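## Task

Slide the orange bin, and no other bin, over the benches to the bench edge on the side where three of the arms are mounted. Place the hook next to it, lying flat on the bench top with its handle sticking out past that same edge. Every other bin must remain upright, whatever is inside any bin must still be inside it at the end, and the benches must stay where they are.

## Robot and tools

ROBOTS. Four identical i2rt Big YAM arms: arm1, arm2, arm3, arm4. Each has six revolute joints, a two-finger gripper and a wrist camera. Feet (base_link) in the scene frame, metres: arm1 (-1.179, -0.595, 0.756), arm2 (-0.244, -0.606, 0.797), arm3 (0.694, -0.600, 0.795), all turned to face roughly +y; arm4 (0.715, 1.784, 0.773), facing roughly -y. So arm1-3 line the y about -0.6 side (the target edge) and arm4 sits alone across from them. A foot looks along its own +x. Reach is about 1.0 m from the joint1 axis. Two room cameras, room_a and room_b, are fixed in the room.

FRAME. One shared scene frame: origin on the floor, +z up, metres. The hand point is between the finger pads, roughly 1 cm short of the tips; fingers extend along the hand's +z and open along its y. Printed hand positions get less accurate at long reach, and hands often settle a centimetre or more from where they were sent.

TOOL move. Arguments: arm1, arm2, arm3, arm4 (each optional, one object per arm) and cameras. An arm left out receives nothing new but may keep pushing toward an older target. Inside an arm's object:
- joints: absolute joint targets keyed by name. joint1_rad -2.879 to 2.879 (base yaw, positive counter-clockwise seen from above, 0 = along the foot's facing); joint2_rad 0 to 3.141 (shoulder, 0 = upper arm pointing back, growing lifts it up then forward); joint3_rad 0 to 3.019 (elbow, 0 = folded); joint4_rad -1.692 to 1.57 (hand pitch, positive tips fingers up); joint5_rad -1.57 to 1.57 (hand side swing, positive to the arm's right); joint6_rad -2.094 to 2.094 (roll, positive clockwise seen from behind the hand); gripper_m 0 to 0.093 metres of fingertip gap. Radians, not offsets.
- target: one list of seven numbers [x, y, z, qw, qx, qy, qz], an absolute hand pose in the scene frame, metres plus unit quaternion, same layout as the printed hand line. The hand moves in a straight line from its current hand_target. When target is used, joints may contain only gripper_m.
- speed: top speed of that straight path, 0.002 to 0.5 m/s (default 0.25); only allowed with target. Rotation is capped at twice this value in rad/s.
All arms named in one call start together; all hand paths are stretched to finish together. Paths do not avoid obstacles or other arms. Each step the controller clamps the commanded pose to within 100 mm and 20 degrees of the measured hand, then solves IK, favouring position. Hands lag, wander and may overshoot speed near full stretch. Out-of-range numbers refuse the call, unknown keys make it invalid; after a refusal, remaining move/wait/finished_scene calls in that reply are skipped.
cameras: list from arm1_cam_wrist, arm2_cam_wrist, arm3_cam_wrist, arm4_cam_wrist, room_a, room_b, all. Omitted or ["all"] gives every camera, [] gives none. A move with no arms just reports state and images.

OTHER TOOLS. wait(seconds 0 to 10, cameras) lets time pass with no new command and returns full state. zoom_image(camera, region [x0, y0, x1, y1] in pixels, top-left origin, at most 504 by 504) enlarges part of that camera's latest image (images are 896x504). read_manual(section "licences") gives licence text only. finished_scene(scene = current scene number) ends the scene irreversibly; the goal must hold with no robot help.

RESULTS. Per arm: joint_positions, Joint velocities ("within noise" when still), joint torques (arm joints only; entries 3 and 4 wrap at ±28 N m), hand and hand_target, joint_status and hand_status. The move line lists each arm sent a motion with "done" or its worst status. Status words: off_target (stopped away, may still push); time_out (arm kept a nearby target and keeps pushing; on_its_own lists joints still moving; send a joint its current reading to relax it); not_followed with "joint command not followed" or "pose unreachable" (self/arm-collision check withheld the motion; it may keep retrying). Arms under "as last shown" were not commanded and their lines repeat earlier values. on_its_own "held at" shows a target, not a reading. The pictures line gives image order; frames may be slightly newer than the state. MOTOR HOT appears near 85 °C; at 100 °C an OVER-TEMPERATURE FAULT drops that arm for 30-60 s and its keys read limit_stop_at_motor_heat (resend targets afterwards).

GRIPPER. Closed on nothing reads 0.000-0.003. Gripping a rigid part reads up to 0.005 below its width (some read up to 0.002 above). Command about 0.005 below the touch reading for full force (about 50-64 N per pad); release by commanding well above the reading.

AVOID. Knocking anything off the benches or onto the floor ends the scene. Two robots pressing hard on each other ends it too; closing fingers on another arm's fingers counts. The collision check can be late and ignores fingers, gripper housings and cameras. Arms keep pushing after contact and heat up when stretched, loaded or blocked, so release stuck pushes. Do not tip other bins, spill bin contents or shift the benches; avoid drops, releasing moving objects, slams and hard shoves. Loose objects may get small random nudges. The scene keeps running between calls with the last commands held.

Each tool is called after "Emit:" as name(argument=value, ...), one argument or row to a line, values as JSON.

## Session

Emit:
move(
)

Scene clock: 0.00 s.
Joint torques (N m): no reading
Motor temperatures (°C): arm1=[25 26 28 26 24 24 25] | arm2=[30 24 29 26 24 27 23] | arm3=[27 27 31 28 27 23 24] | arm4=[31 27 27 25 26 26 26]
Heat: arm1: hottest joint3_rad 28 °C; arm2: hottest joint1_rad 30 °C; arm3: hottest joint3_rad 31 °C; arm4: hottest joint1_rad 31 °C.
Joint velocities: within noise
arm1.joint_positions: joint1_rad=+0.468 joint2_rad=+0.415 joint3_rad=+1.466 joint4_rad=-1.385 joint5_rad=+0.260 joint6_rad=+0.432 gripper_m=+0.09396
arm1.joint_status: not commanded
arm1.hand: x=-1.1808 y=-0.4741 z=+1.3556 quat_wxyz=(-0.324, +0.491, -0.642, -0.492) (m; scene frame)
arm1.hand_target: x=-1.1798 y=-0.4773 z=+1.3660 quat_wxyz=(-0.327, +0.485, -0.638, -0.502) (m; scene frame)
arm1.hand_status: not commanded
arm2.joint_positions: joint1_rad=+0.070 joint2_rad=+0.430 joint3_rad=+1.508 joint4_rad=-1.569 joint5_rad=+0.003 joint6_rad=-0.148 gripper_m=+0.09396
arm2.joint_status: not commanded
arm2.hand: x=-0.2482 y=-0.5044 z=+1.3681 quat_wxyz=(-0.376, +0.669, -0.535, -0.353) (m; scene frame)
arm2.hand_target: x=-0.2479 y=-0.5077 z=+1.3747 quat_wxyz=(-0.382, +0.665, -0.532, -0.358) (m; scene frame)
arm2.hand_status: not commanded
arm3.joint_positions: joint1_rad=-0.414 joint2_rad=+0.301 joint3_rad=+1.645 joint4_rad=-1.221 joint5_rad=+0.271 joint6_rad=+0.193 gripper_m=+0.09396
arm3.joint_status: not commanded
arm3.hand: x=+0.7367 y=-0.6230 z=+1.5041 quat_wxyz=(-0.659, +0.174, -0.640, -0.355) (m; scene frame)
arm3.hand_target: x=+0.7360 y=-0.6243 z=+1.5098 quat_wxyz=(-0.662, +0.171, -0.636, -0.358) (m; scene frame)
arm3.hand_status: not commanded
arm4.joint_positions: joint1_rad=+0.243 joint2_rad=+0.379 joint3_rad=+1.524 joint4_rad=-1.387 joint5_rad=+0.067 joint6_rad=-0.370 gripper_m=+0.09396
arm4.joint_status: not commanded
arm4.hand: x=+0.7342 y=+1.6963 z=+1.3962 quat_wxyz=(-0.413, -0.345, -0.706, +0.460) (m; scene frame)
arm4.hand_target: x=+0.7328 y=+1.7003 z=+1.4030 quat_wxyz=(-0.418, -0.342, -0.701, +0.466) (m; scene frame)
arm4.hand_status: not commanded
pictures: arm1_cam_wrist, arm2_cam_wrist, arm3_cam_wrist, arm4_cam_wrist, room_a, room_b
camera_calibration:
arm1_cam_wrist: T_world_to_cam=[[0.946789, -0.029459, -0.320505, 1.54023], [-0.212975, -0.803955, -0.555246, 0.125715], [-0.241314, 0.59396, -0.767449, 1.16068], [0, 0, 0, 1]] pos_world=[-1.15141, -0.542953, 1.45421]
arm2_cam_wrist: T_world_to_cam=[[0.982099, 0.154489, 0.107767, 0.174876], [0.186322, -0.880753, -0.435384, 0.203336], [0.0276537, 0.447669, -0.893771, 1.58245], [0, 0, 0, 1]] pos_world=[-0.253392, -0.556342, 1.48403]
arm3_cam_wrist: T_world_to_cam=[[0.689116, -0.693857, -0.209, -0.627499], [-0.445899, -0.178665, -0.877071, 1.54773], [0.571221, 0.697596, -0.432511, 0.792511], [0, 0, 0, 1]] pos_world=[0.669854, -0.711722, 1.56909]
arm4_cam_wrist: T_world_to_cam=[[-0.8521, -0.366022, 0.374103, 0.726855], [-0.523358, 0.589556, -0.61524, 0.25328], [0.00463659, -0.720035, -0.693922, 2.31044], [0, 0, 0, 1]] pos_world=[0.741197, 1.78032, 1.48717]

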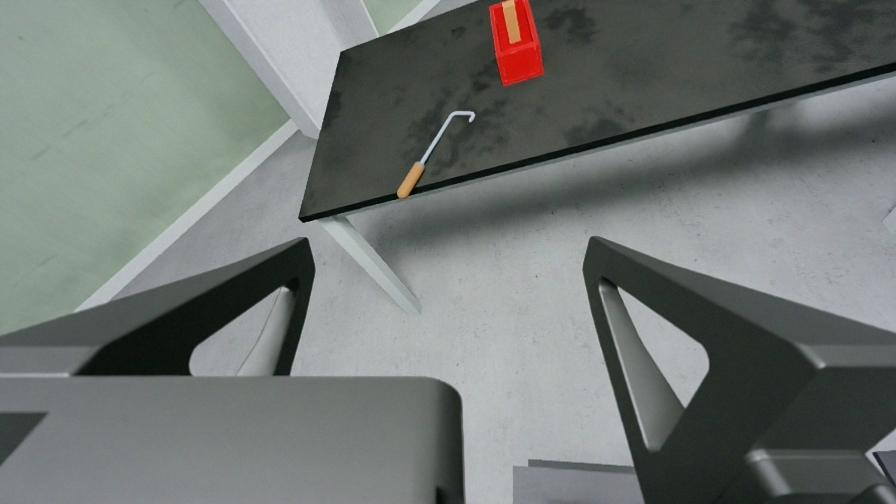

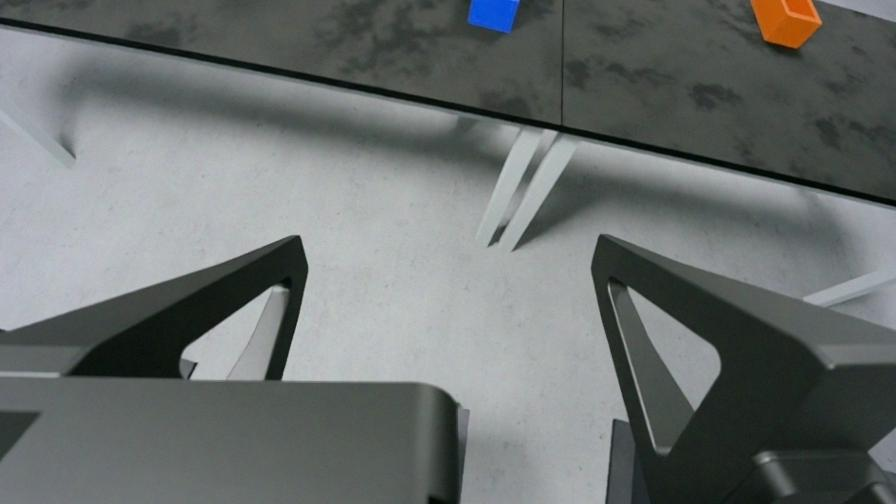

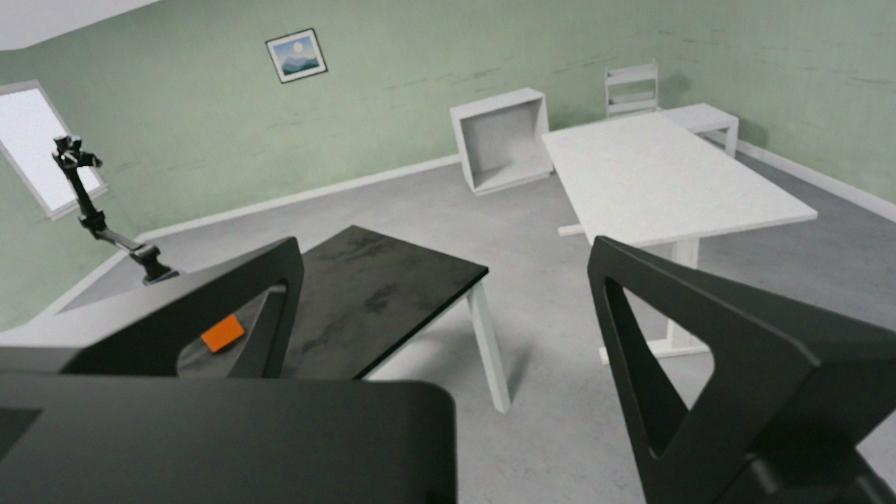

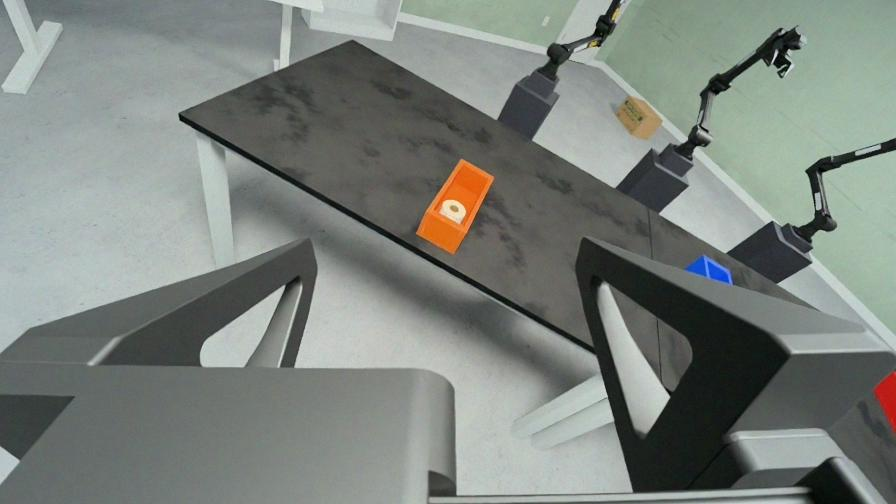

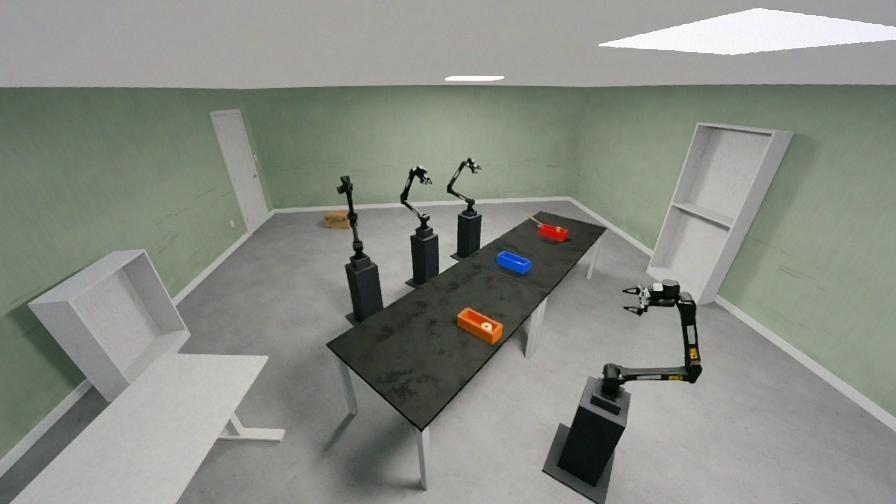

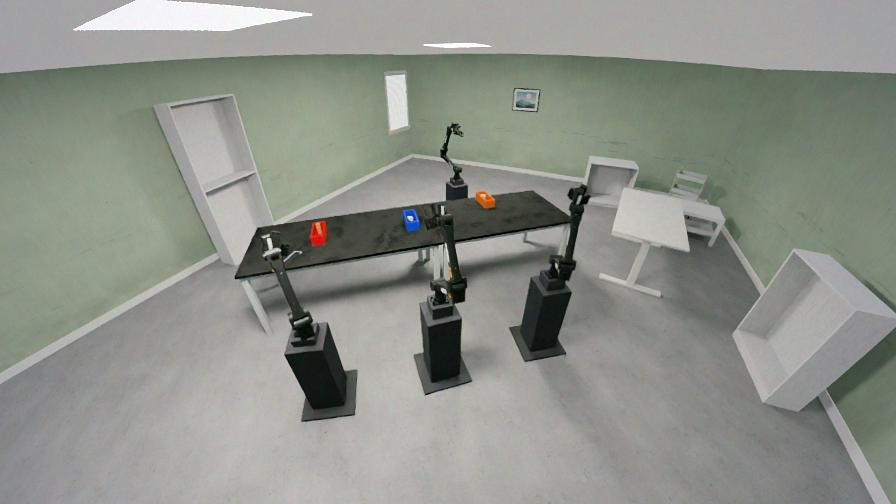

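Emit:
zoom_image(
  camera="arm4_cam_wrist",
  region=[400, 140, 520, 260],
)

Emit:
zoom_image(
  camera="arm1_cam_wrist",
  region=[380, 80, 580, 220],
)

Emit:
zoom_image(
  camera="room_b",
  region=[220, 170, 600, 330],
)

Emit:
zoom_image(
  camera="room_a",
  region=[320, 190, 620, 440],
)

Scaled by 4.200 from the camera's 896x504 image, which has a finer 1280x720 frame.

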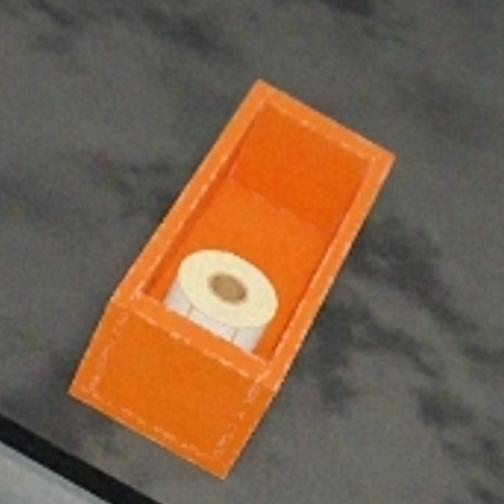

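Scaled by 2.520 from the camera's 896x504 image, which has a finer 1280x720 frame.

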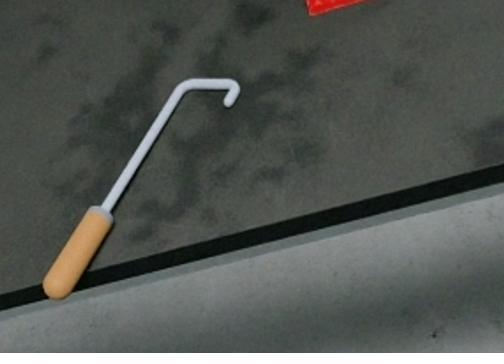

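Scaled by 1.326 from the camera's 896x504 image, which has a finer 1280x720 frame.

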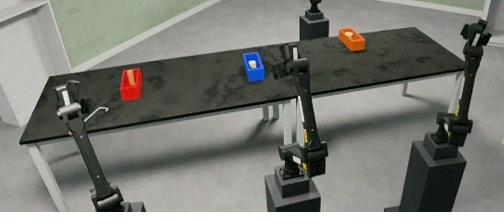

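Scaled by 1.680 from the camera's 896x504 image, which has a finer 1280x720 frame.

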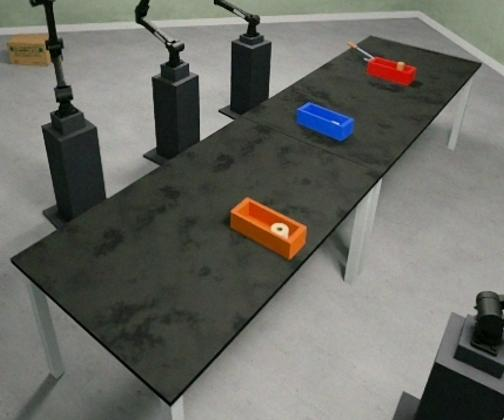

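Emit:
move(
  arm1={"target":[-1.45,0.10,0.95,0.280,-0.539,0.770,0.196]},
  arm4={"target":[0.785,1.17,0.92,-0.40,-0.583,-0.583,0.40]},
  cameras=["arm1_cam_wrist","arm4_cam_wrist"],
)

Scene clock: 103.90 s.
Joint torques (N m): arm1=[0.32 -21.3 15.57 0.13 0.55 0.17] | arm2=[-0.32 6.95 6.97 2.21 0 -0.08] | arm3=[-0.15 8.29 3.51 1.85 -0.03 0.04] | arm4=[1.9 -15.33 10.74 2.59 0.17 0.08]
Motor temperatures (°C): arm1=[25 26 32 26 24 24 25] | arm2=[30 25 31 26 24 27 23] | arm3=[27 28 32 28 27 23 24] | arm4=[30 28 30 25 26 26 26]
Heat: arm1: hottest joint3_rad 32 °C; arm2: hottest joint3_rad 31 °C; arm3: hottest joint3_rad 32 °C; arm4: hottest joint1_rad 30 °C.
move: arm1 off_target; arm4 off_target
Joint velocities: within noise
arm1.joint_positions: joint1_rad=+0.609 joint2_rad=+2.033 joint3_rad=+1.839 joint4_rad=-0.917 joint5_rad=+0.479 joint6_rad=+0.689 gripper_m=+0.09396
arm1.joint_status: not commanded
arm1.hand: x=-1.4496 y=+0.0828 z=+0.9243 quat_wxyz=(-0.275, +0.555, -0.765, -0.175) (m; scene frame)
arm1.hand_target: x=-1.4492 y=+0.0984 z=+0.9502 quat_wxyz=(-0.280, +0.539, -0.770, -0.196) (m; scene frame)
arm1.hand_status: off_target (0.031 m and 3.2 deg from the pose sent, 0.753 m and 37.8 deg at the start)
arm2, arm3: as last shown
arm4.joint_positions: joint1_rad=+0.038 joint2_rad=+1.630 joint3_rad=+0.825 joint4_rad=+0.388 joint5_rad=+0.142 joint6_rad=+0.047 gripper_m=+0.09396
arm4.joint_status: not commanded
arm4.hand: x=+0.7748 y=+1.1871 z=+0.9049 quat_wxyz=(-0.382, -0.591, -0.592, +0.393) (m; scene frame)
arm4.hand_target: x=+0.7849 y=+1.1714 z=+0.9202 quat_wxyz=(-0.400, -0.583, -0.583, +0.400) (m; scene frame)
arm4.hand_status: off_target (0.025 m and 2.6 deg from the pose sent, 0.712 m and 31.7 deg at the start)
pictures: arm1_cam_wrist, arm4_cam_wrist
camera_calibration:
arm1_cam_wrist: T_world_to_cam=[[0.946157, -0.322316, 0.0299752, 1.37229], [-0.320817, -0.946028, -0.0459106, -0.338639], [0.0431551, 0.0338221, -0.998496, 1.10641], [0, 0, 0, 1]] pos_world=[-1.45479, 0.0845294, 1.04806]
arm4_cam_wrist: T_world_to_cam=[[-0.999537, -0.0246196, 0.0178626, 0.790117], [-0.0303868, 0.834412, -0.550304, -0.458854], [-0.00135651, -0.550592, -0.834774, 1.53364], [0, 0, 0, 1]] pos_world=[0.777889, 1.24674, 1.01362]

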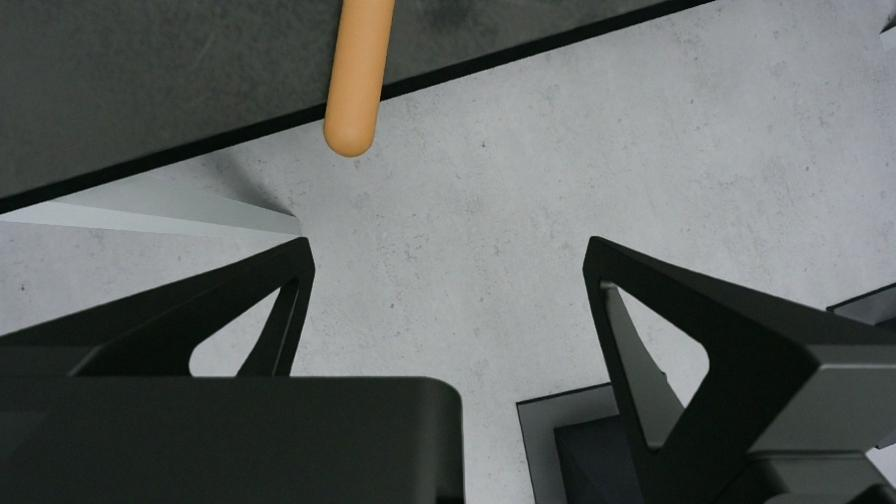

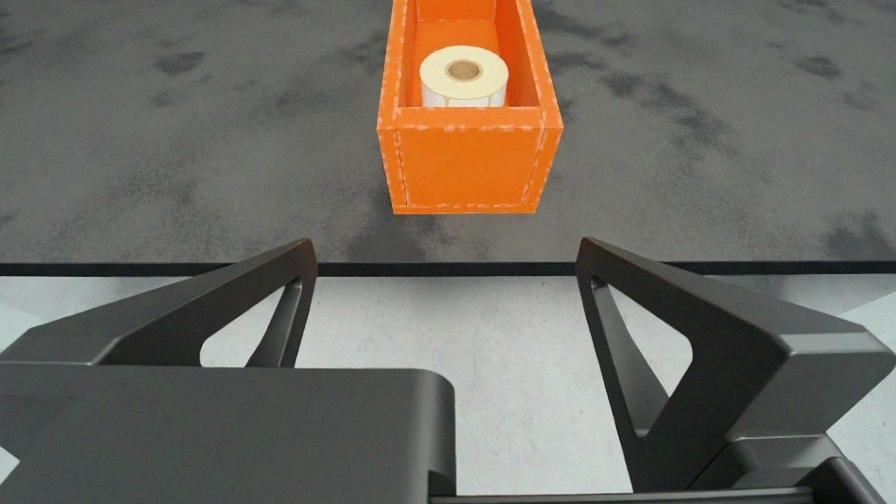

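Emit:
move(
  arm1={"target":[-1.48,0.19,0.90,0.3227,-0.4965,0.7792,0.2056]},
  arm4={"target":[0.765,1.12,0.845,-0.445,-0.5495,-0.5495,0.445]},
  cameras=["arm1_cam_wrist","arm4_cam_wrist"],
)

Scene clock: 124.93 s.
Joint torques (N m): arm1=[0.44 -25.41 15.83 0.1 0.6 0.19] | arm2=[-0.26 7 6.95 2.24 0 -0.08] | arm3=[-0.21 8.18 3.62 1.84 0 0.03] | arm4=[0.32 -19.49 8.27 2.63 -0.04 -0.1]
Motor temperatures (°C): arm1=[25 28 35 26 24 24 25] | arm2=[30 25 31 26 24 27 23] | arm3=[27 28 32 28 27 23 24] | arm4=[30 28 31 25 26 26 26]
Heat: arm1: hottest joint3_rad 35 °C; arm2: hottest joint3_rad 31 °C; arm3: hottest joint3_rad 32 °C; arm4: hottest joint3_rad 31 °C.
move: arm1 off_target; arm4 off_target
Joint velocities: within noise
arm1.joint_positions: joint1_rad=+0.609 joint2_rad=+2.369 joint3_rad=+2.257 joint4_rad=-0.969 joint5_rad=+0.582 joint6_rad=+0.738 gripper_m=+0.09396
arm1.joint_status: not commanded
arm1.hand: x=-1.4806 y=+0.1747 z=+0.8733 quat_wxyz=(-0.319, +0.514, -0.775, -0.183) (m; scene frame)
arm1.hand_target: x=-1.4791 y=+0.1882 z=+0.9004 quat_wxyz=(-0.323, +0.497, -0.779, -0.206) (m; scene frame)
arm1.hand_status: off_target (0.031 m and 3.3 deg from the pose sent, 0.114 m and 9.5 deg at the start)
arm2, arm3: as last shown
arm4.joint_positions: joint1_rad=+0.008 joint2_rad=+1.964 joint3_rad=+0.901 joint4_rad=+0.813 joint5_rad=+0.102 joint6_rad=+0.030 gripper_m=+0.09396
arm4.joint_status: not commanded
arm4.hand: x=+0.7697 y=+1.1338 z=+0.8345 quat_wxyz=(-0.437, -0.557, -0.558, +0.432) (m; scene frame)
arm4.hand_target: x=+0.7648 y=+1.1208 z=+0.8451 quat_wxyz=(-0.445, -0.550, -0.550, +0.445) (m; scene frame)
arm4.hand_status: off_target (0.018 m and 2.1 deg from the pose sent, 0.091 m and 11.5 deg at the start)
pictures: arm1_cam_wrist, arm4_cam_wrist
camera_calibration:
arm1_cam_wrist: T_world_to_cam=[[0.914363, -0.403351, 0.0353396, 1.39514], [-0.395558, -0.908504, -0.134739, -0.303744], [0.0864531, 0.109221, -0.990251, 1.09736], [0, 0, 0, 1]] pos_world=[-1.49069, 0.166925, 0.996428]
arm4_cam_wrist: T_world_to_cam=[[-0.999324, -0.0364616, 0.00468997, 0.809223], [-0.0299307, 0.732902, -0.679675, -0.23059], [0.0213448, -0.679356, -0.733498, 1.48945], [0, 0, 0, 1]] pos_world=[0.769982, 1.21037, 0.931989]

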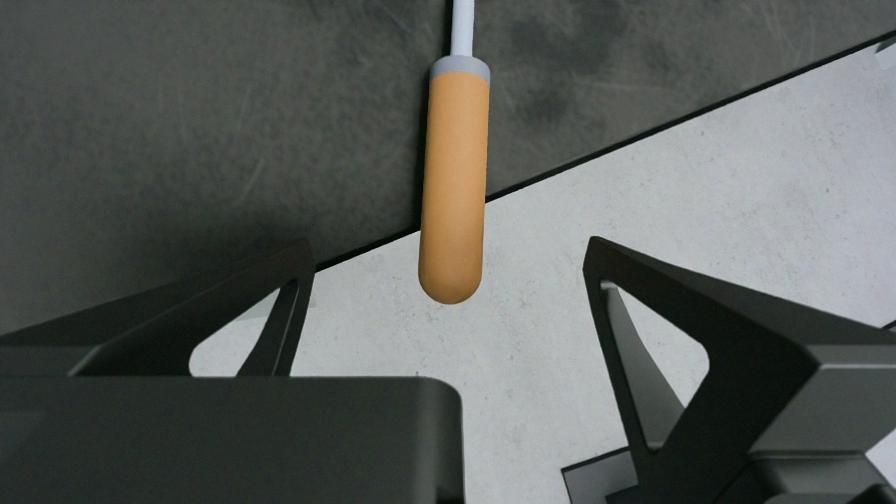

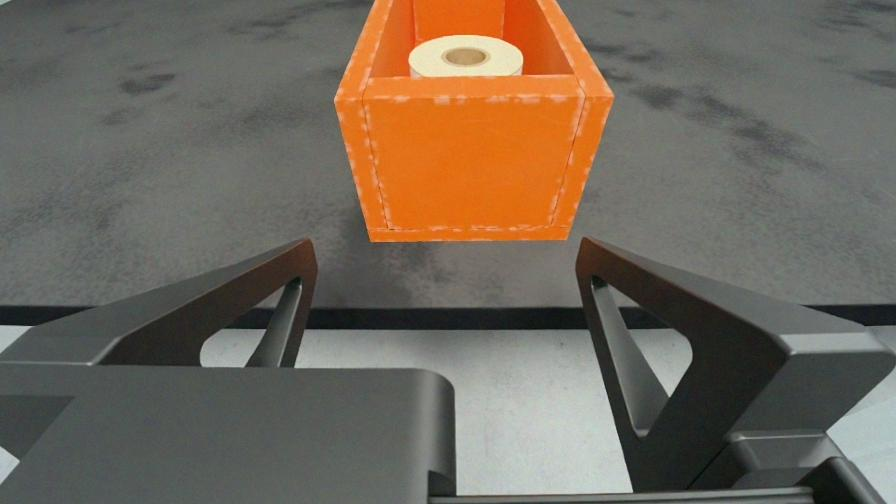

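Emit:
move(
  arm1={"target":[-1.461,0.222,0.829,0.3227,-0.4965,0.7792,0.2056],"speed":0.12},
  arm4={"target":[0.753,0.95,0.85,-0.445,-0.5495,-0.5495,0.445],"joints":{"gripper_m":0.07},"speed":0.1},
  cameras=["arm1_cam_wrist","arm4_cam_wrist"],
)

Scene clock: 138.03 s.
Joint torques (N m): arm1=[0.32 -25.64 15.61 1.22 0.33 -0.03] | arm2=[-0.38 7.06 6.97 2.21 0 -0.08] | arm3=[-0.03 8.35 3.62 1.84 0 0.02] | arm4=[0.09 -25.05 11.44 1.91 -0.04 -0.09]
Motor temperatures (°C): arm1=[25 30 37 26 24 24 25] | arm2=[30 25 31 26 24 27 23] | arm3=[27 28 32 28 27 23 24] | arm4=[30 29 31 25 26 26 26]
Heat: arm1: hottest joint3_rad 37 °C; arm2: hottest joint3_rad 31 °C; arm3: hottest joint3_rad 32 °C; arm4: hottest joint3_rad 31 °C.
move: arm1 off_target; arm4 off_target
Joint velocities: within noise
arm1.joint_positions: joint1_rad=+0.571 joint2_rad=+2.470 joint3_rad=+2.276 joint4_rad=-0.880 joint5_rad=+0.569 joint6_rad=+0.718 gripper_m=+0.09396
arm1.joint_status: not commanded
arm1.hand: x=-1.4595 y=+0.2013 z=+0.8098 quat_wxyz=(-0.319, +0.507, -0.780, -0.179) (m; scene frame)
arm1.hand_target: x=-1.4599 y=+0.2199 z=+0.8298 quat_wxyz=(-0.323, +0.496, -0.779, -0.206) (m; scene frame)
arm1.hand_status: off_target (0.028 m and 3.3 deg from the pose sent, 0.068 m and 3.3 deg at the start)
arm2, arm3: as last shown
arm4.joint_positions: joint1_rad=-0.032 joint2_rad=+2.215 joint3_rad=+1.460 joint4_rad=+0.532 joint5_rad=+0.059 joint6_rad=+0.021 gripper_m=+0.07012
arm4.joint_status: all done
arm4.hand: x=+0.7627 y=+0.9645 z=+0.8516 quat_wxyz=(-0.446, -0.551, -0.553, +0.438) (m; scene frame)
arm4.hand_target: x=+0.7527 y=+0.9514 z=+0.8502 quat_wxyz=(-0.445, -0.550, -0.549, +0.445) (m; scene frame)
arm4.hand_status: off_target (0.018 m and 0.9 deg from the pose sent, 0.185 m and 2.1 deg at the start)
pictures: arm1_cam_wrist, arm4_cam_wrist
camera_calibration:
arm1_cam_wrist: T_world_to_cam=[[0.907067, -0.419502, 0.0353088, 1.38146], [-0.411982, -0.901794, -0.130535, -0.308444], [0.0866012, 0.103858, -0.990815, 1.03155], [0, 0, 0, 1]] pos_world=[-1.46949, 0.19424, 0.93303]
arm4_cam_wrist: T_world_to_cam=[[-0.999204, -0.0398639, 0.00170054, 0.801668], [-0.0297054, 0.714772, -0.698726, -0.0616665], [0.0266384, -0.69822, -0.715387, 1.38587], [0, 0, 0, 1]] pos_world=[0.76228, 1.04368, 0.946985]

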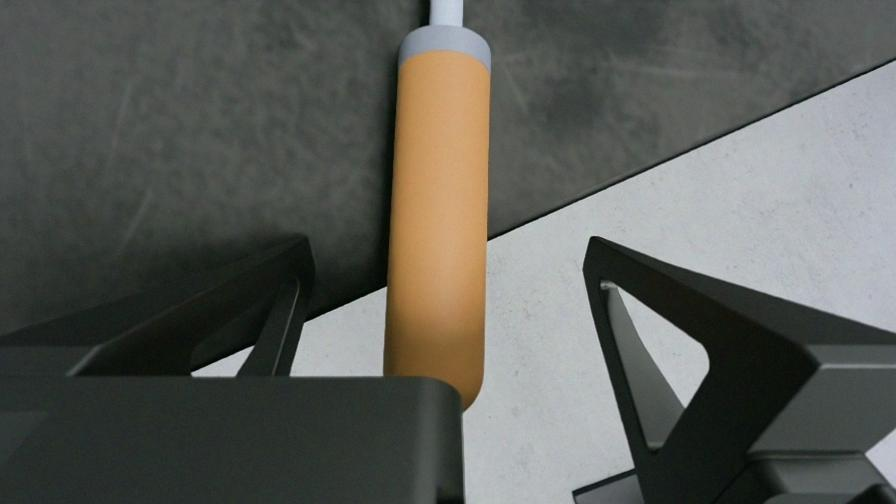

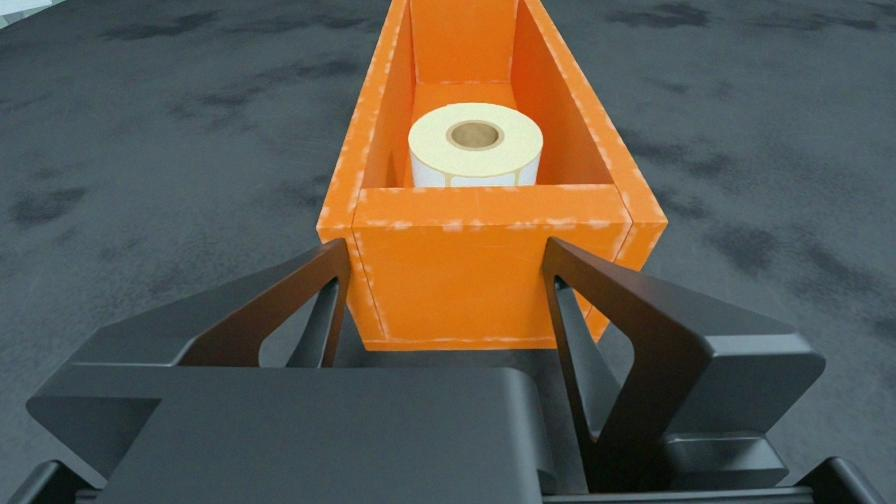

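Emit:
move(
  arm1={"joints":{"gripper_m":0.022}},
  arm4={"target":[0.735,0.79,0.84,-0.445,-0.5495,-0.5495,0.445],"speed":0.12},
  cameras=["arm1_cam_wrist","arm4_cam_wrist","arm3_cam_wrist"],
)

Scene clock: 147.50 s.
Joint torques (N m): arm1=[0.38 -25.41 15.65 1.18 0.42 -0.01] | arm2=[-0.32 7.06 6.97 2.22 0 -0.08] | arm3=[-0.21 8.35 3.56 1.88 0 0.03] | arm4=[0.09 -31.74 13.76 1.85 -0.04 -0.09]
Motor temperatures (°C): arm1=[25 29 37 26 24 24 25] | arm2=[30 25 31 26 24 27 23] | arm3=[27 28 32 28 27 23 24] | arm4=[30 29 32 25 26 26 26]
Heat: arm1: hottest joint3_rad 37 °C; arm2: hottest joint3_rad 31 °C; arm3: hottest joint3_rad 32 °C; arm4: hottest joint3_rad 32 °C.
move: arm1 off_target; arm4 off_target
Joint velocities: within noise
arm1.joint_positions: joint1_rad=+0.570 joint2_rad=+2.471 joint3_rad=+2.276 joint4_rad=-0.880 joint5_rad=+0.567 joint6_rad=+0.716 gripper_m=+0.02991
arm1.joint_status: gripper_m off_target (ended at +0.02993, target +0.02200)
arm1.hand: x=-1.4595 y=+0.2013 z=+0.8084 quat_wxyz=(-0.318, +0.509, -0.780, -0.179) (m; scene frame)
arm1.hand_target: x=-1.4600 y=+0.2198 z=+0.8296 quat_wxyz=(-0.323, +0.496, -0.779, -0.206) (m; scene frame)
arm1.hand_status: not commanded
arm2, arm3: as last shown
arm4.joint_positions: joint1_rad=-0.066 joint2_rad=+2.639 joint3_rad=+2.288 joint4_rad=+0.126 joint5_rad=+0.026 joint6_rad=+0.014 gripper_m=+0.07012
arm4.joint_status: not commanded
arm4.hand: x=+0.7468 y=+0.8002 z=+0.8429 quat_wxyz=(-0.446, -0.552, -0.553, +0.437) (m; scene frame)
arm4.hand_target: x=+0.7348 y=+0.7926 z=+0.8402 quat_wxyz=(-0.445, -0.550, -0.549, +0.445) (m; scene frame)
arm4.hand_status: off_target (0.016 m and 1.0 deg from the pose sent, 0.177 m and 0.9 deg at the start)
pictures: arm1_cam_wrist, arm3_cam_wrist, arm4_cam_wrist
camera_calibration:
arm1_cam_wrist: T_world_to_cam=[[0.907961, -0.417483, 0.0362695, 1.38157], [-0.410076, -0.902992, -0.128235, -0.307427], [0.086287, 0.101559, -0.99108, 1.03035], [0, 0, 0, 1]] pos_world=[-1.46939, 0.194537, 0.93163]
arm3_cam_wrist: T_world_to_cam=[[0.689116, -0.693857, -0.209, -0.627499], [-0.445899, -0.178665, -0.877071, 1.54773], [0.571221, 0.697596, -0.432511, 0.792511], [0, 0, 0, 1]] pos_world=[0.669854, -0.711722, 1.56909]
arm4_cam_wrist: T_world_to_cam=[[-0.999218, -0.039511, 0.00154786, 0.779177], [-0.0294139, 0.716564, -0.696901, 0.0461416], [0.0264261, -0.696402, -0.717166, 1.26559], [0, 0, 0, 1]] pos_world=[0.74648, 0.87908, 0.938586]

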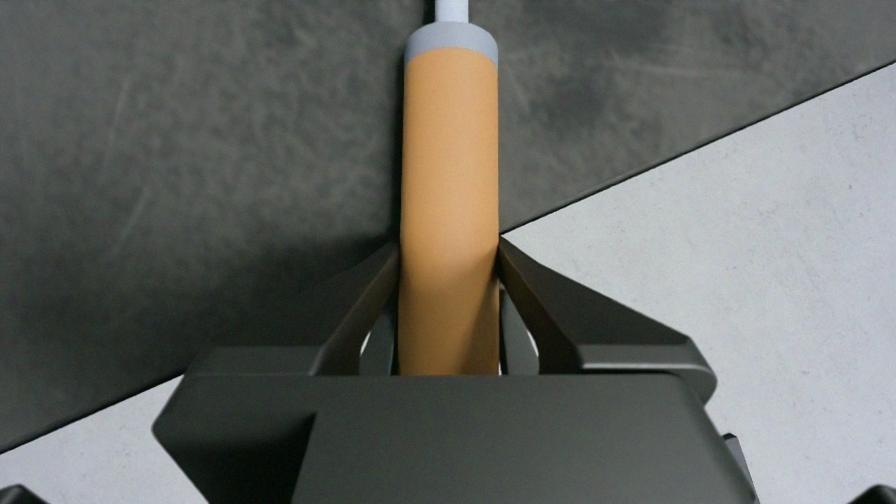

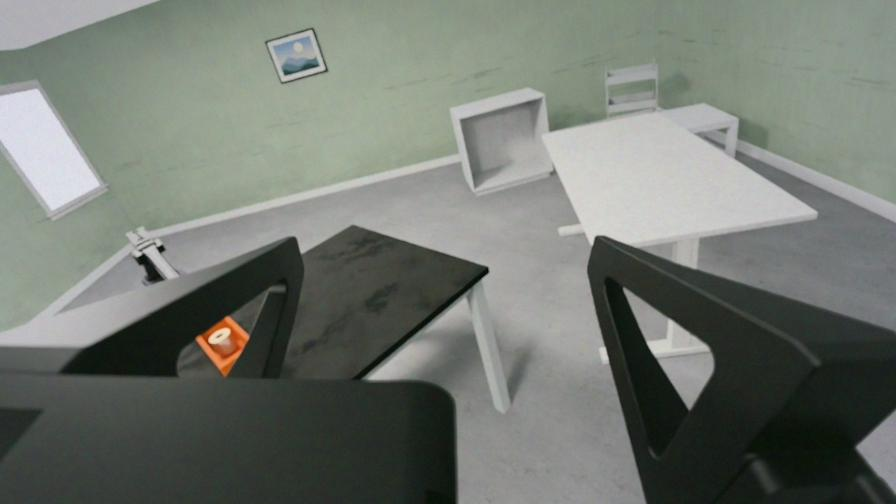

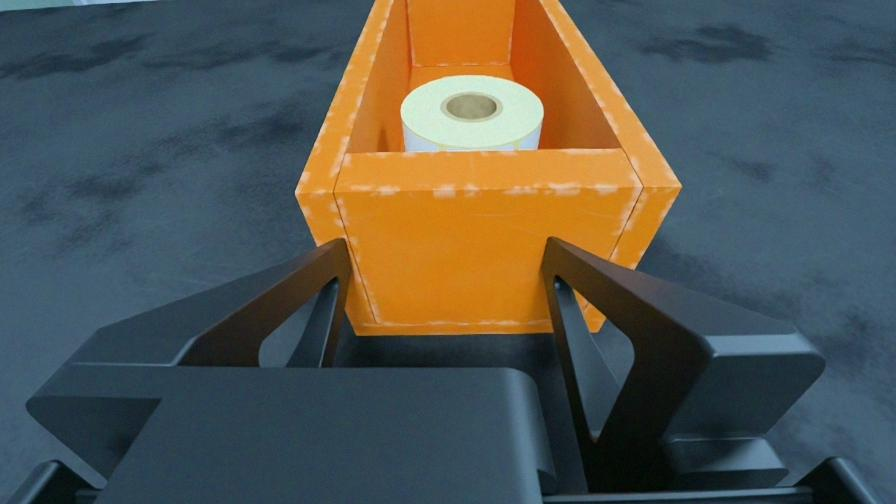

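Emit:
move(
  arm1={"target":[-1.42,0.10,0.96,0.3227,-0.4965,0.7792,0.2056],"speed":0.2},
  arm4={"target":[0.735,0.735,0.84,-0.445,-0.5495,-0.5495,0.445],"speed":0.08},
  cameras=["arm4_cam_wrist","room_b"],
)

Emit:
move(
  arm1={"target":[-0.74,0.06,0.96,0.2706,-0.653,0.653,0.2706],"speed":0.25},
  cameras=["arm1_cam_wrist","room_b"],
)

Scene clock: 168.37 s.
Joint torques (N m): arm1=[1.73 -26.11 11.99 0.61 0.96 0.16] | arm2=[-0.32 6.95 6.97 2.21 0 -0.07] | arm3=[-0.15 8.18 3.56 1.84 0 0.03] | arm4=[-0.03 -33.67 14.46 1.91 -0.08 -0.09]
Motor temperatures (°C): arm1=[25 30 37 26 24 24 26] | arm2=[30 25 31 26 24 27 23] | arm3=[27 28 32 28 27 23 24] | arm4=[30 34 35 25 26 26 26]
Heat: arm1: hottest joint3_rad 37 °C; arm2: hottest joint3_rad 31 °C; arm3: hottest joint3_rad 32 °C; arm4: hottest joint3_rad 35 °C.
move: arm1 off_target; arm4 off_target
Joint velocities: within noise
arm1.joint_positions: joint1_rad=+0.571 joint2_rad=+2.049 joint3_rad=+1.806 joint4_rad=-0.859 joint5_rad=+0.561 joint6_rad=+0.721 gripper_m=+0.02991
arm1.joint_status: not commanded
arm1.hand: x=-1.4124 y=+0.0975 z=+0.9098 quat_wxyz=(-0.313, +0.513, -0.781, -0.168) (m; scene frame)
arm1.hand_target: x=-1.4192 y=+0.0989 z=+0.9594 quat_wxyz=(-0.322, +0.496, -0.779, -0.206) (m; scene frame)
arm1.hand_status: off_target (0.051 m and 4.8 deg from the pose sent, 0.186 m and 3.4 deg at the start; pose on its path clipped on 9 of 58 steps)
arm2, arm3: as last shown
arm4.joint_positions: joint1_rad=-0.066 joint2_rad=+2.939 joint3_rad=+2.873 joint4_rad=-0.125 joint5_rad=+0.022 joint6_rad=+0.013 gripper_m=+0.07012
arm4.joint_status: not commanded
arm4.hand: x=+0.7484 y=+0.7560 z=+0.8446 quat_wxyz=(-0.456, -0.543, -0.546, +0.446) (m; scene frame)
arm4.hand_target: x=+0.7346 y=+0.7544 z=+0.8413 quat_wxyz=(-0.456, -0.541, -0.542, +0.454) (m; scene frame)
arm4.hand_status: off_target (0.025 m and 1.5 deg from the pose sent, 0.066 m and 1.0 deg at the start; a joint's target at an end of its range on 18 of 58 steps)
pictures: arm4_cam_wrist, room_b
camera_calibration:
arm4_cam_wrist: T_world_to_cam=[[-0.999072, -0.0430192, 0.00207376, 0.781099], [-0.0312793, 0.691643, -0.721562, 0.120034], [0.0296067, -0.720957, -0.692347, 1.23115], [0, 0, 0, 1]] pos_world=[0.747679, 0.838188, 0.937374]

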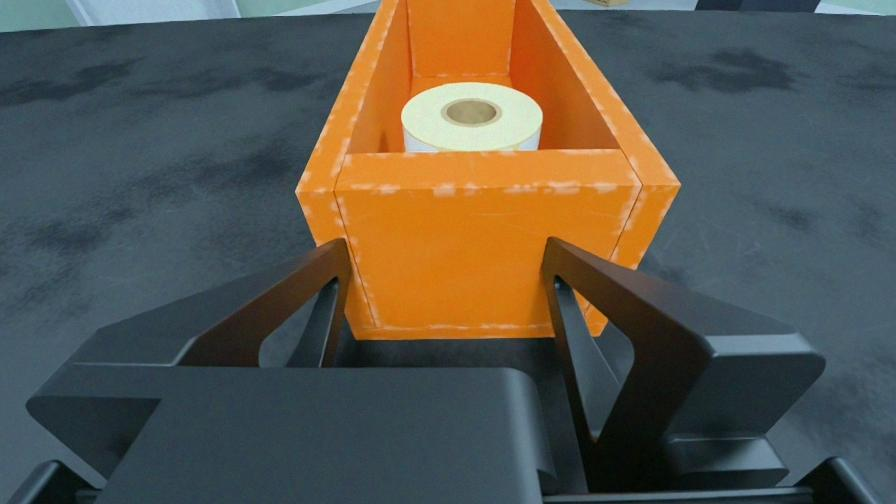

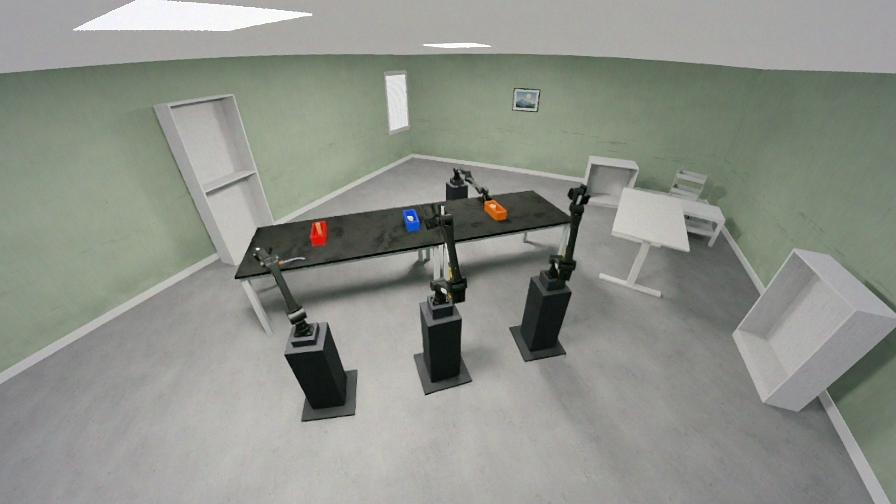

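Scene clock: 172.23 s.
Joint torques (N m): arm1=[1.79 -23.24 17.28 0.53 -0.59 -0.05] | arm2=[-0.32 6.95 6.94 2.22 0 -0.08] | arm3=[-0.32 8.12 3.54 1.84 0 0.05] | arm4=[0.03 -33.73 14.46 1.94 -0.08 -0.09]
Motor temperatures (°C): arm1=[25 30 37 26 24 24 26] | arm2=[30 25 31 26 24 27 23] | arm3=[27 28 32 28 27 23 24] | arm4=[30 34 35 25 26 26 26]
Heat: arm1: hottest joint3_rad 37 °C; arm2: hottest joint3_rad 31 °C; arm3: hottest joint3_rad 32 °C; arm4: hottest joint3_rad 35 °C.
move: arm1 off_target
Joint velocities: within noise
arm1.joint_positions: joint1_rad=-0.573 joint2_rad=+2.092 joint3_rad=+1.868 joint4_rad=-0.789 joint5_rad=-0.451 joint6_rad=-0.516 gripper_m=+0.02991
arm1.joint_status: not commanded
arm1.hand: x=-0.7481 y=+0.0369 z=+0.9116 quat_wxyz=(-0.231, +0.648, -0.677, -0.261) (m; scene frame)
arm1.hand_target: x=-0.7427 y=+0.0565 z=+0.9605 quat_wxyz=(-0.271, +0.653, -0.653, -0.271) (m; scene frame)
arm1.hand_status: off_target (0.054 m and 5.4 deg from the pose sent, 0.675 m and 25.3 deg at the start)
arm2, arm3, arm4: as last shown
arm4.hand: x=+0.7484 y=+0.7559 z=+0.8448 quat_wxyz=(-0.456, -0.543, -0.546, +0.446) (m; scene frame)
arm4.hand_target: x=+0.7346 y=+0.7544 z=+0.8415 quat_wxyz=(-0.456, -0.541, -0.542, +0.454) (m; scene frame)
pictures: arm1_cam_wrist, room_b
camera_calibration:
arm1_cam_wrist: T_world_to_cam=[[0.997744, -0.0237723, -0.0627795, 0.80629], [-0.0296157, -0.995146, -0.0938524, 0.105693], [-0.0602436, 0.0955, -0.993605, 0.980859], [0, 0, 0, 1]] pos_world=[-0.742251, 0.0306757, 1.03512]

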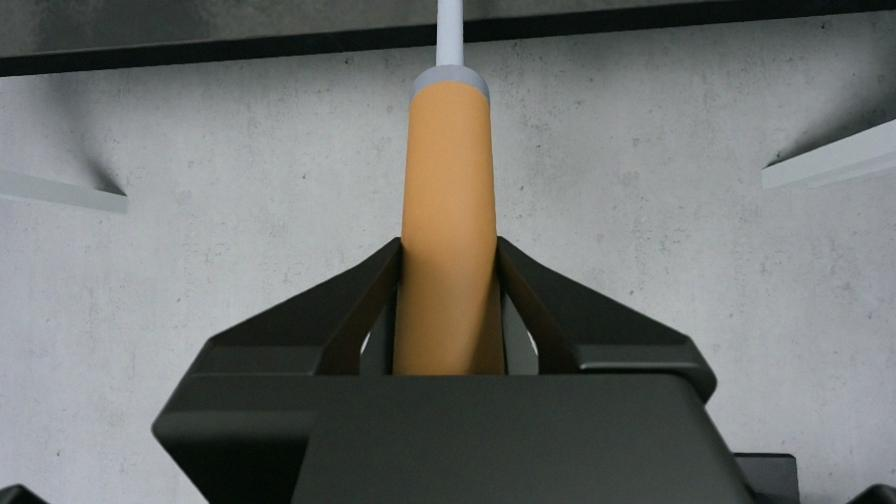

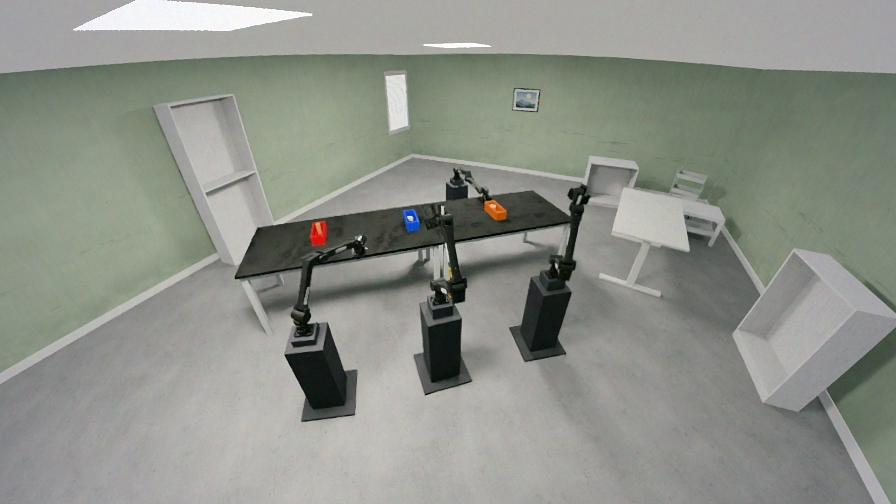

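Emit:
move(
  arm1={"target":[-0.712,0.222,0.865,0.282,-0.6484,0.6484,0.282],"speed":0.2},
  arm4={"target":[0.75,1.10,0.95,-0.445,-0.5495,-0.5495,0.445],"speed":0.2},
  cameras=["arm1_cam_wrist"],
)

Scene clock: 182.07 s.
Joint torques (N m): arm1=[1.85 -28.22 16.9 0.44 0.01 0.29] | arm2=[-0.32 7 6.95 2.21 0 -0.07] | arm3=[-0.38 8.18 3.56 1.81 0.01 0.02] | arm4=[1.9 -21.66 7.83 2.58 0.13 0.04]
Motor temperatures (°C): arm1=[25 30 40 26 24 24 27] | arm2=[30 25 31 26 24 27 23] | arm3=[27 28 32 28 27 23 24] | arm4=[30 35 35 25 26 26 26]
Heat: arm1: hottest joint3_rad 40 °C; arm2: hottest joint3_rad 31 °C; arm3: hottest joint3_rad 32 °C; arm4: hottest joint2_rad 35 °C.
move: arm1 off_target; arm4 off_target
Joint velocities: within noise
arm1.joint_positions: joint1_rad=-0.479 joint2_rad=+2.764 joint3_rad=+2.858 joint4_rad=-0.958 joint5_rad=-0.415 joint6_rad=-0.435 gripper_m=+0.02991
arm1.joint_status: not commanded
arm1.hand: x=-0.7106 y=+0.2097 z=+0.8345 quat_wxyz=(-0.281, +0.647, -0.652, -0.277) (m; scene frame)
arm1.hand_target: x=-0.7137 y=+0.2192 z=+0.8649 quat_wxyz=(-0.302, +0.640, -0.647, -0.286) (m; scene frame)
arm1.hand_status: off_target (0.033 m and 0.7 deg from the pose sent, 0.194 m and 7.1 deg at the start; a joint's target at an end of its range on 19 of 90 steps)
arm2, arm3: as last shown
arm4.joint_positions: joint1_rad=-0.047 joint2_rad=+1.791 joint3_rad=+1.026 joint4_rad=+0.524 joint5_rad=+0.065 joint6_rad=+0.008 gripper_m=+0.07012
arm4.joint_status: not commanded
arm4.hand: x=+0.7414 y=+1.1001 z=+0.9370 quat_wxyz=(-0.433, -0.557, -0.555, +0.441) (m; scene frame)
arm4.hand_target: x=+0.7499 y=+1.1001 z=+0.9498 quat_wxyz=(-0.445, -0.550, -0.550, +0.445) (m; scene frame)
arm4.hand_status: off_target (0.016 m and 1.7 deg from the pose sent, 0.360 m and 1.6 deg at the start; pose on its path clipped on 16 of 90 steps)
pictures: arm1_cam_wrist
camera_calibration:
arm1_cam_wrist: T_world_to_cam=[[0.99996, -0.00668928, -0.00601651, 0.718741], [-0.00772797, -0.981036, -0.193672, 0.367472], [-0.00460689, 0.193711, -0.981048, 0.898376], [0, 0, 0, 1]] pos_world=[-0.711734, 0.191286, 0.956843]

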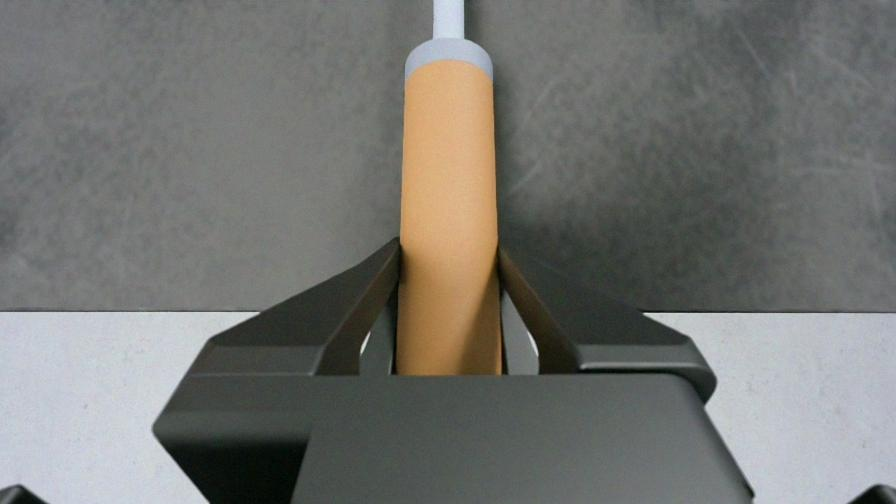

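Emit:
move(
  arm1={"target":[-0.714,0.205,0.838,0.282,-0.6484,0.6484,0.282],"speed":0.08},
  cameras=["arm1_cam_wrist"],
)

Scene clock: 188.60 s.
Joint torques (N m): arm1=[1.14 -31.27 10.28 0.84 -0.28 0.07] | arm2=[-0.32 7 6.95 2.22 0 -0.07] | arm3=[-0.15 8.29 3.52 1.84 0 0.03] | arm4=[1.85 -21.66 7.83 2.58 0.13 0.04]
Motor temperatures (°C): arm1=[25 30 40 26 24 24 27] | arm2=[30 25 31 26 24 27 23] | arm3=[27 29 32 28 27 23 24] | arm4=[30 34 35 25 26 26 26]
Heat: arm1: hottest joint3_rad 40 °C; arm2: hottest joint3_rad 31 °C; arm3: hottest joint3_rad 32 °C; arm4: hottest joint3_rad 35 °C.
move: arm1 off_target
Joint velocities: within noise
arm1.joint_positions: joint1_rad=-0.480 joint2_rad=+2.718 joint3_rad=+2.709 joint4_rad=-0.882 joint5_rad=-0.422 joint6_rad=-0.440 gripper_m=+0.02991
arm1.joint_status: not commanded
arm1.hand: x=-0.7147 y=+0.2040 z=+0.8088 quat_wxyz=(-0.269, +0.650, -0.655, -0.277) (m; scene frame)
arm1.hand_target: x=-0.7140 y=+0.2053 z=+0.8378 quat_wxyz=(-0.282, +0.649, -0.648, -0.282) (m; scene frame)
arm1.hand_status: off_target (0.029 m and 1.8 deg from the pose sent, 0.007 m and 0.7 deg at the start)
arm2.joint_positions: joint1_rad=+0.070 joint2_rad=+0.430 joint3_rad=+1.508 joint4_rad=-1.569 joint5_rad=+0.003 joint6_rad=-0.148 gripper_m=+0.09396
arm2.joint_status: not commanded
arm2.hand: x=-0.2482 y=-0.5044 z=+1.3681 quat_wxyz=(-0.376, +0.669, -0.535, -0.353) (m; scene frame)
arm2.hand_target: x=-0.2479 y=-0.5077 z=+1.3747 quat_wxyz=(-0.382, +0.665, -0.532, -0.358) (m; scene frame)
arm2.hand_status: not commanded
arm3.joint_positions: joint1_rad=-0.414 joint2_rad=+0.301 joint3_rad=+1.645 joint4_rad=-1.221 joint5_rad=+0.271 joint6_rad=+0.193 gripper_m=+0.09396
arm3.joint_status: not commanded
arm3.hand: x=+0.7367 y=-0.6230 z=+1.5041 quat_wxyz=(-0.659, +0.174, -0.640, -0.355) (m; scene frame)
arm3.hand_target: x=+0.7360 y=-0.6243 z=+1.5098 quat_wxyz=(-0.662, +0.171, -0.636, -0.358) (m; scene frame)
arm3.hand_status: not commanded
arm4: as last shown
arm4.hand_target: x=+0.7500 y=+1.1001 z=+0.9498 quat_wxyz=(-0.445, -0.549, -0.550, +0.445) (m; scene frame)
pictures: arm1_cam_wrist
camera_calibration:
arm1_cam_wrist: T_world_to_cam=[[0.999752, 0.0000452182, -0.0222673, 0.734193], [-0.00384765, -0.984605, -0.174751, 0.345127], [-0.0219324, 0.174793, -0.984361, 0.868486], [0, 0, 0, 1]] pos_world=[-0.713636, 0.187975, 0.931563]

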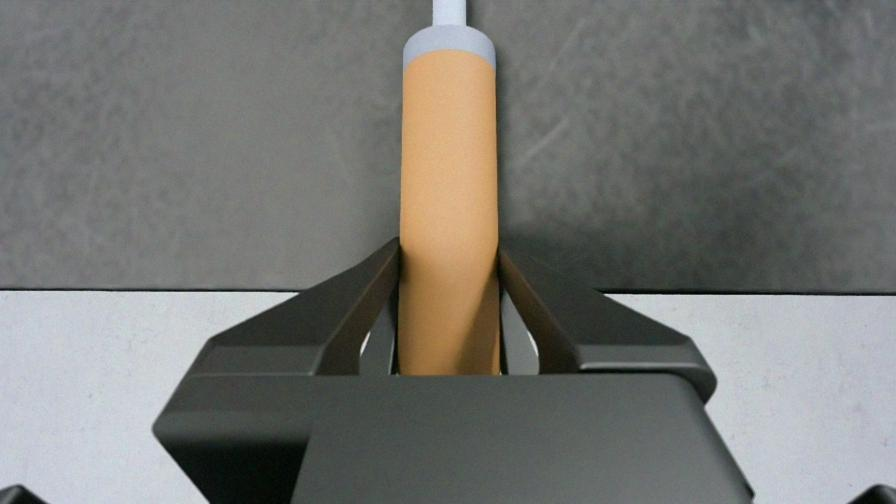

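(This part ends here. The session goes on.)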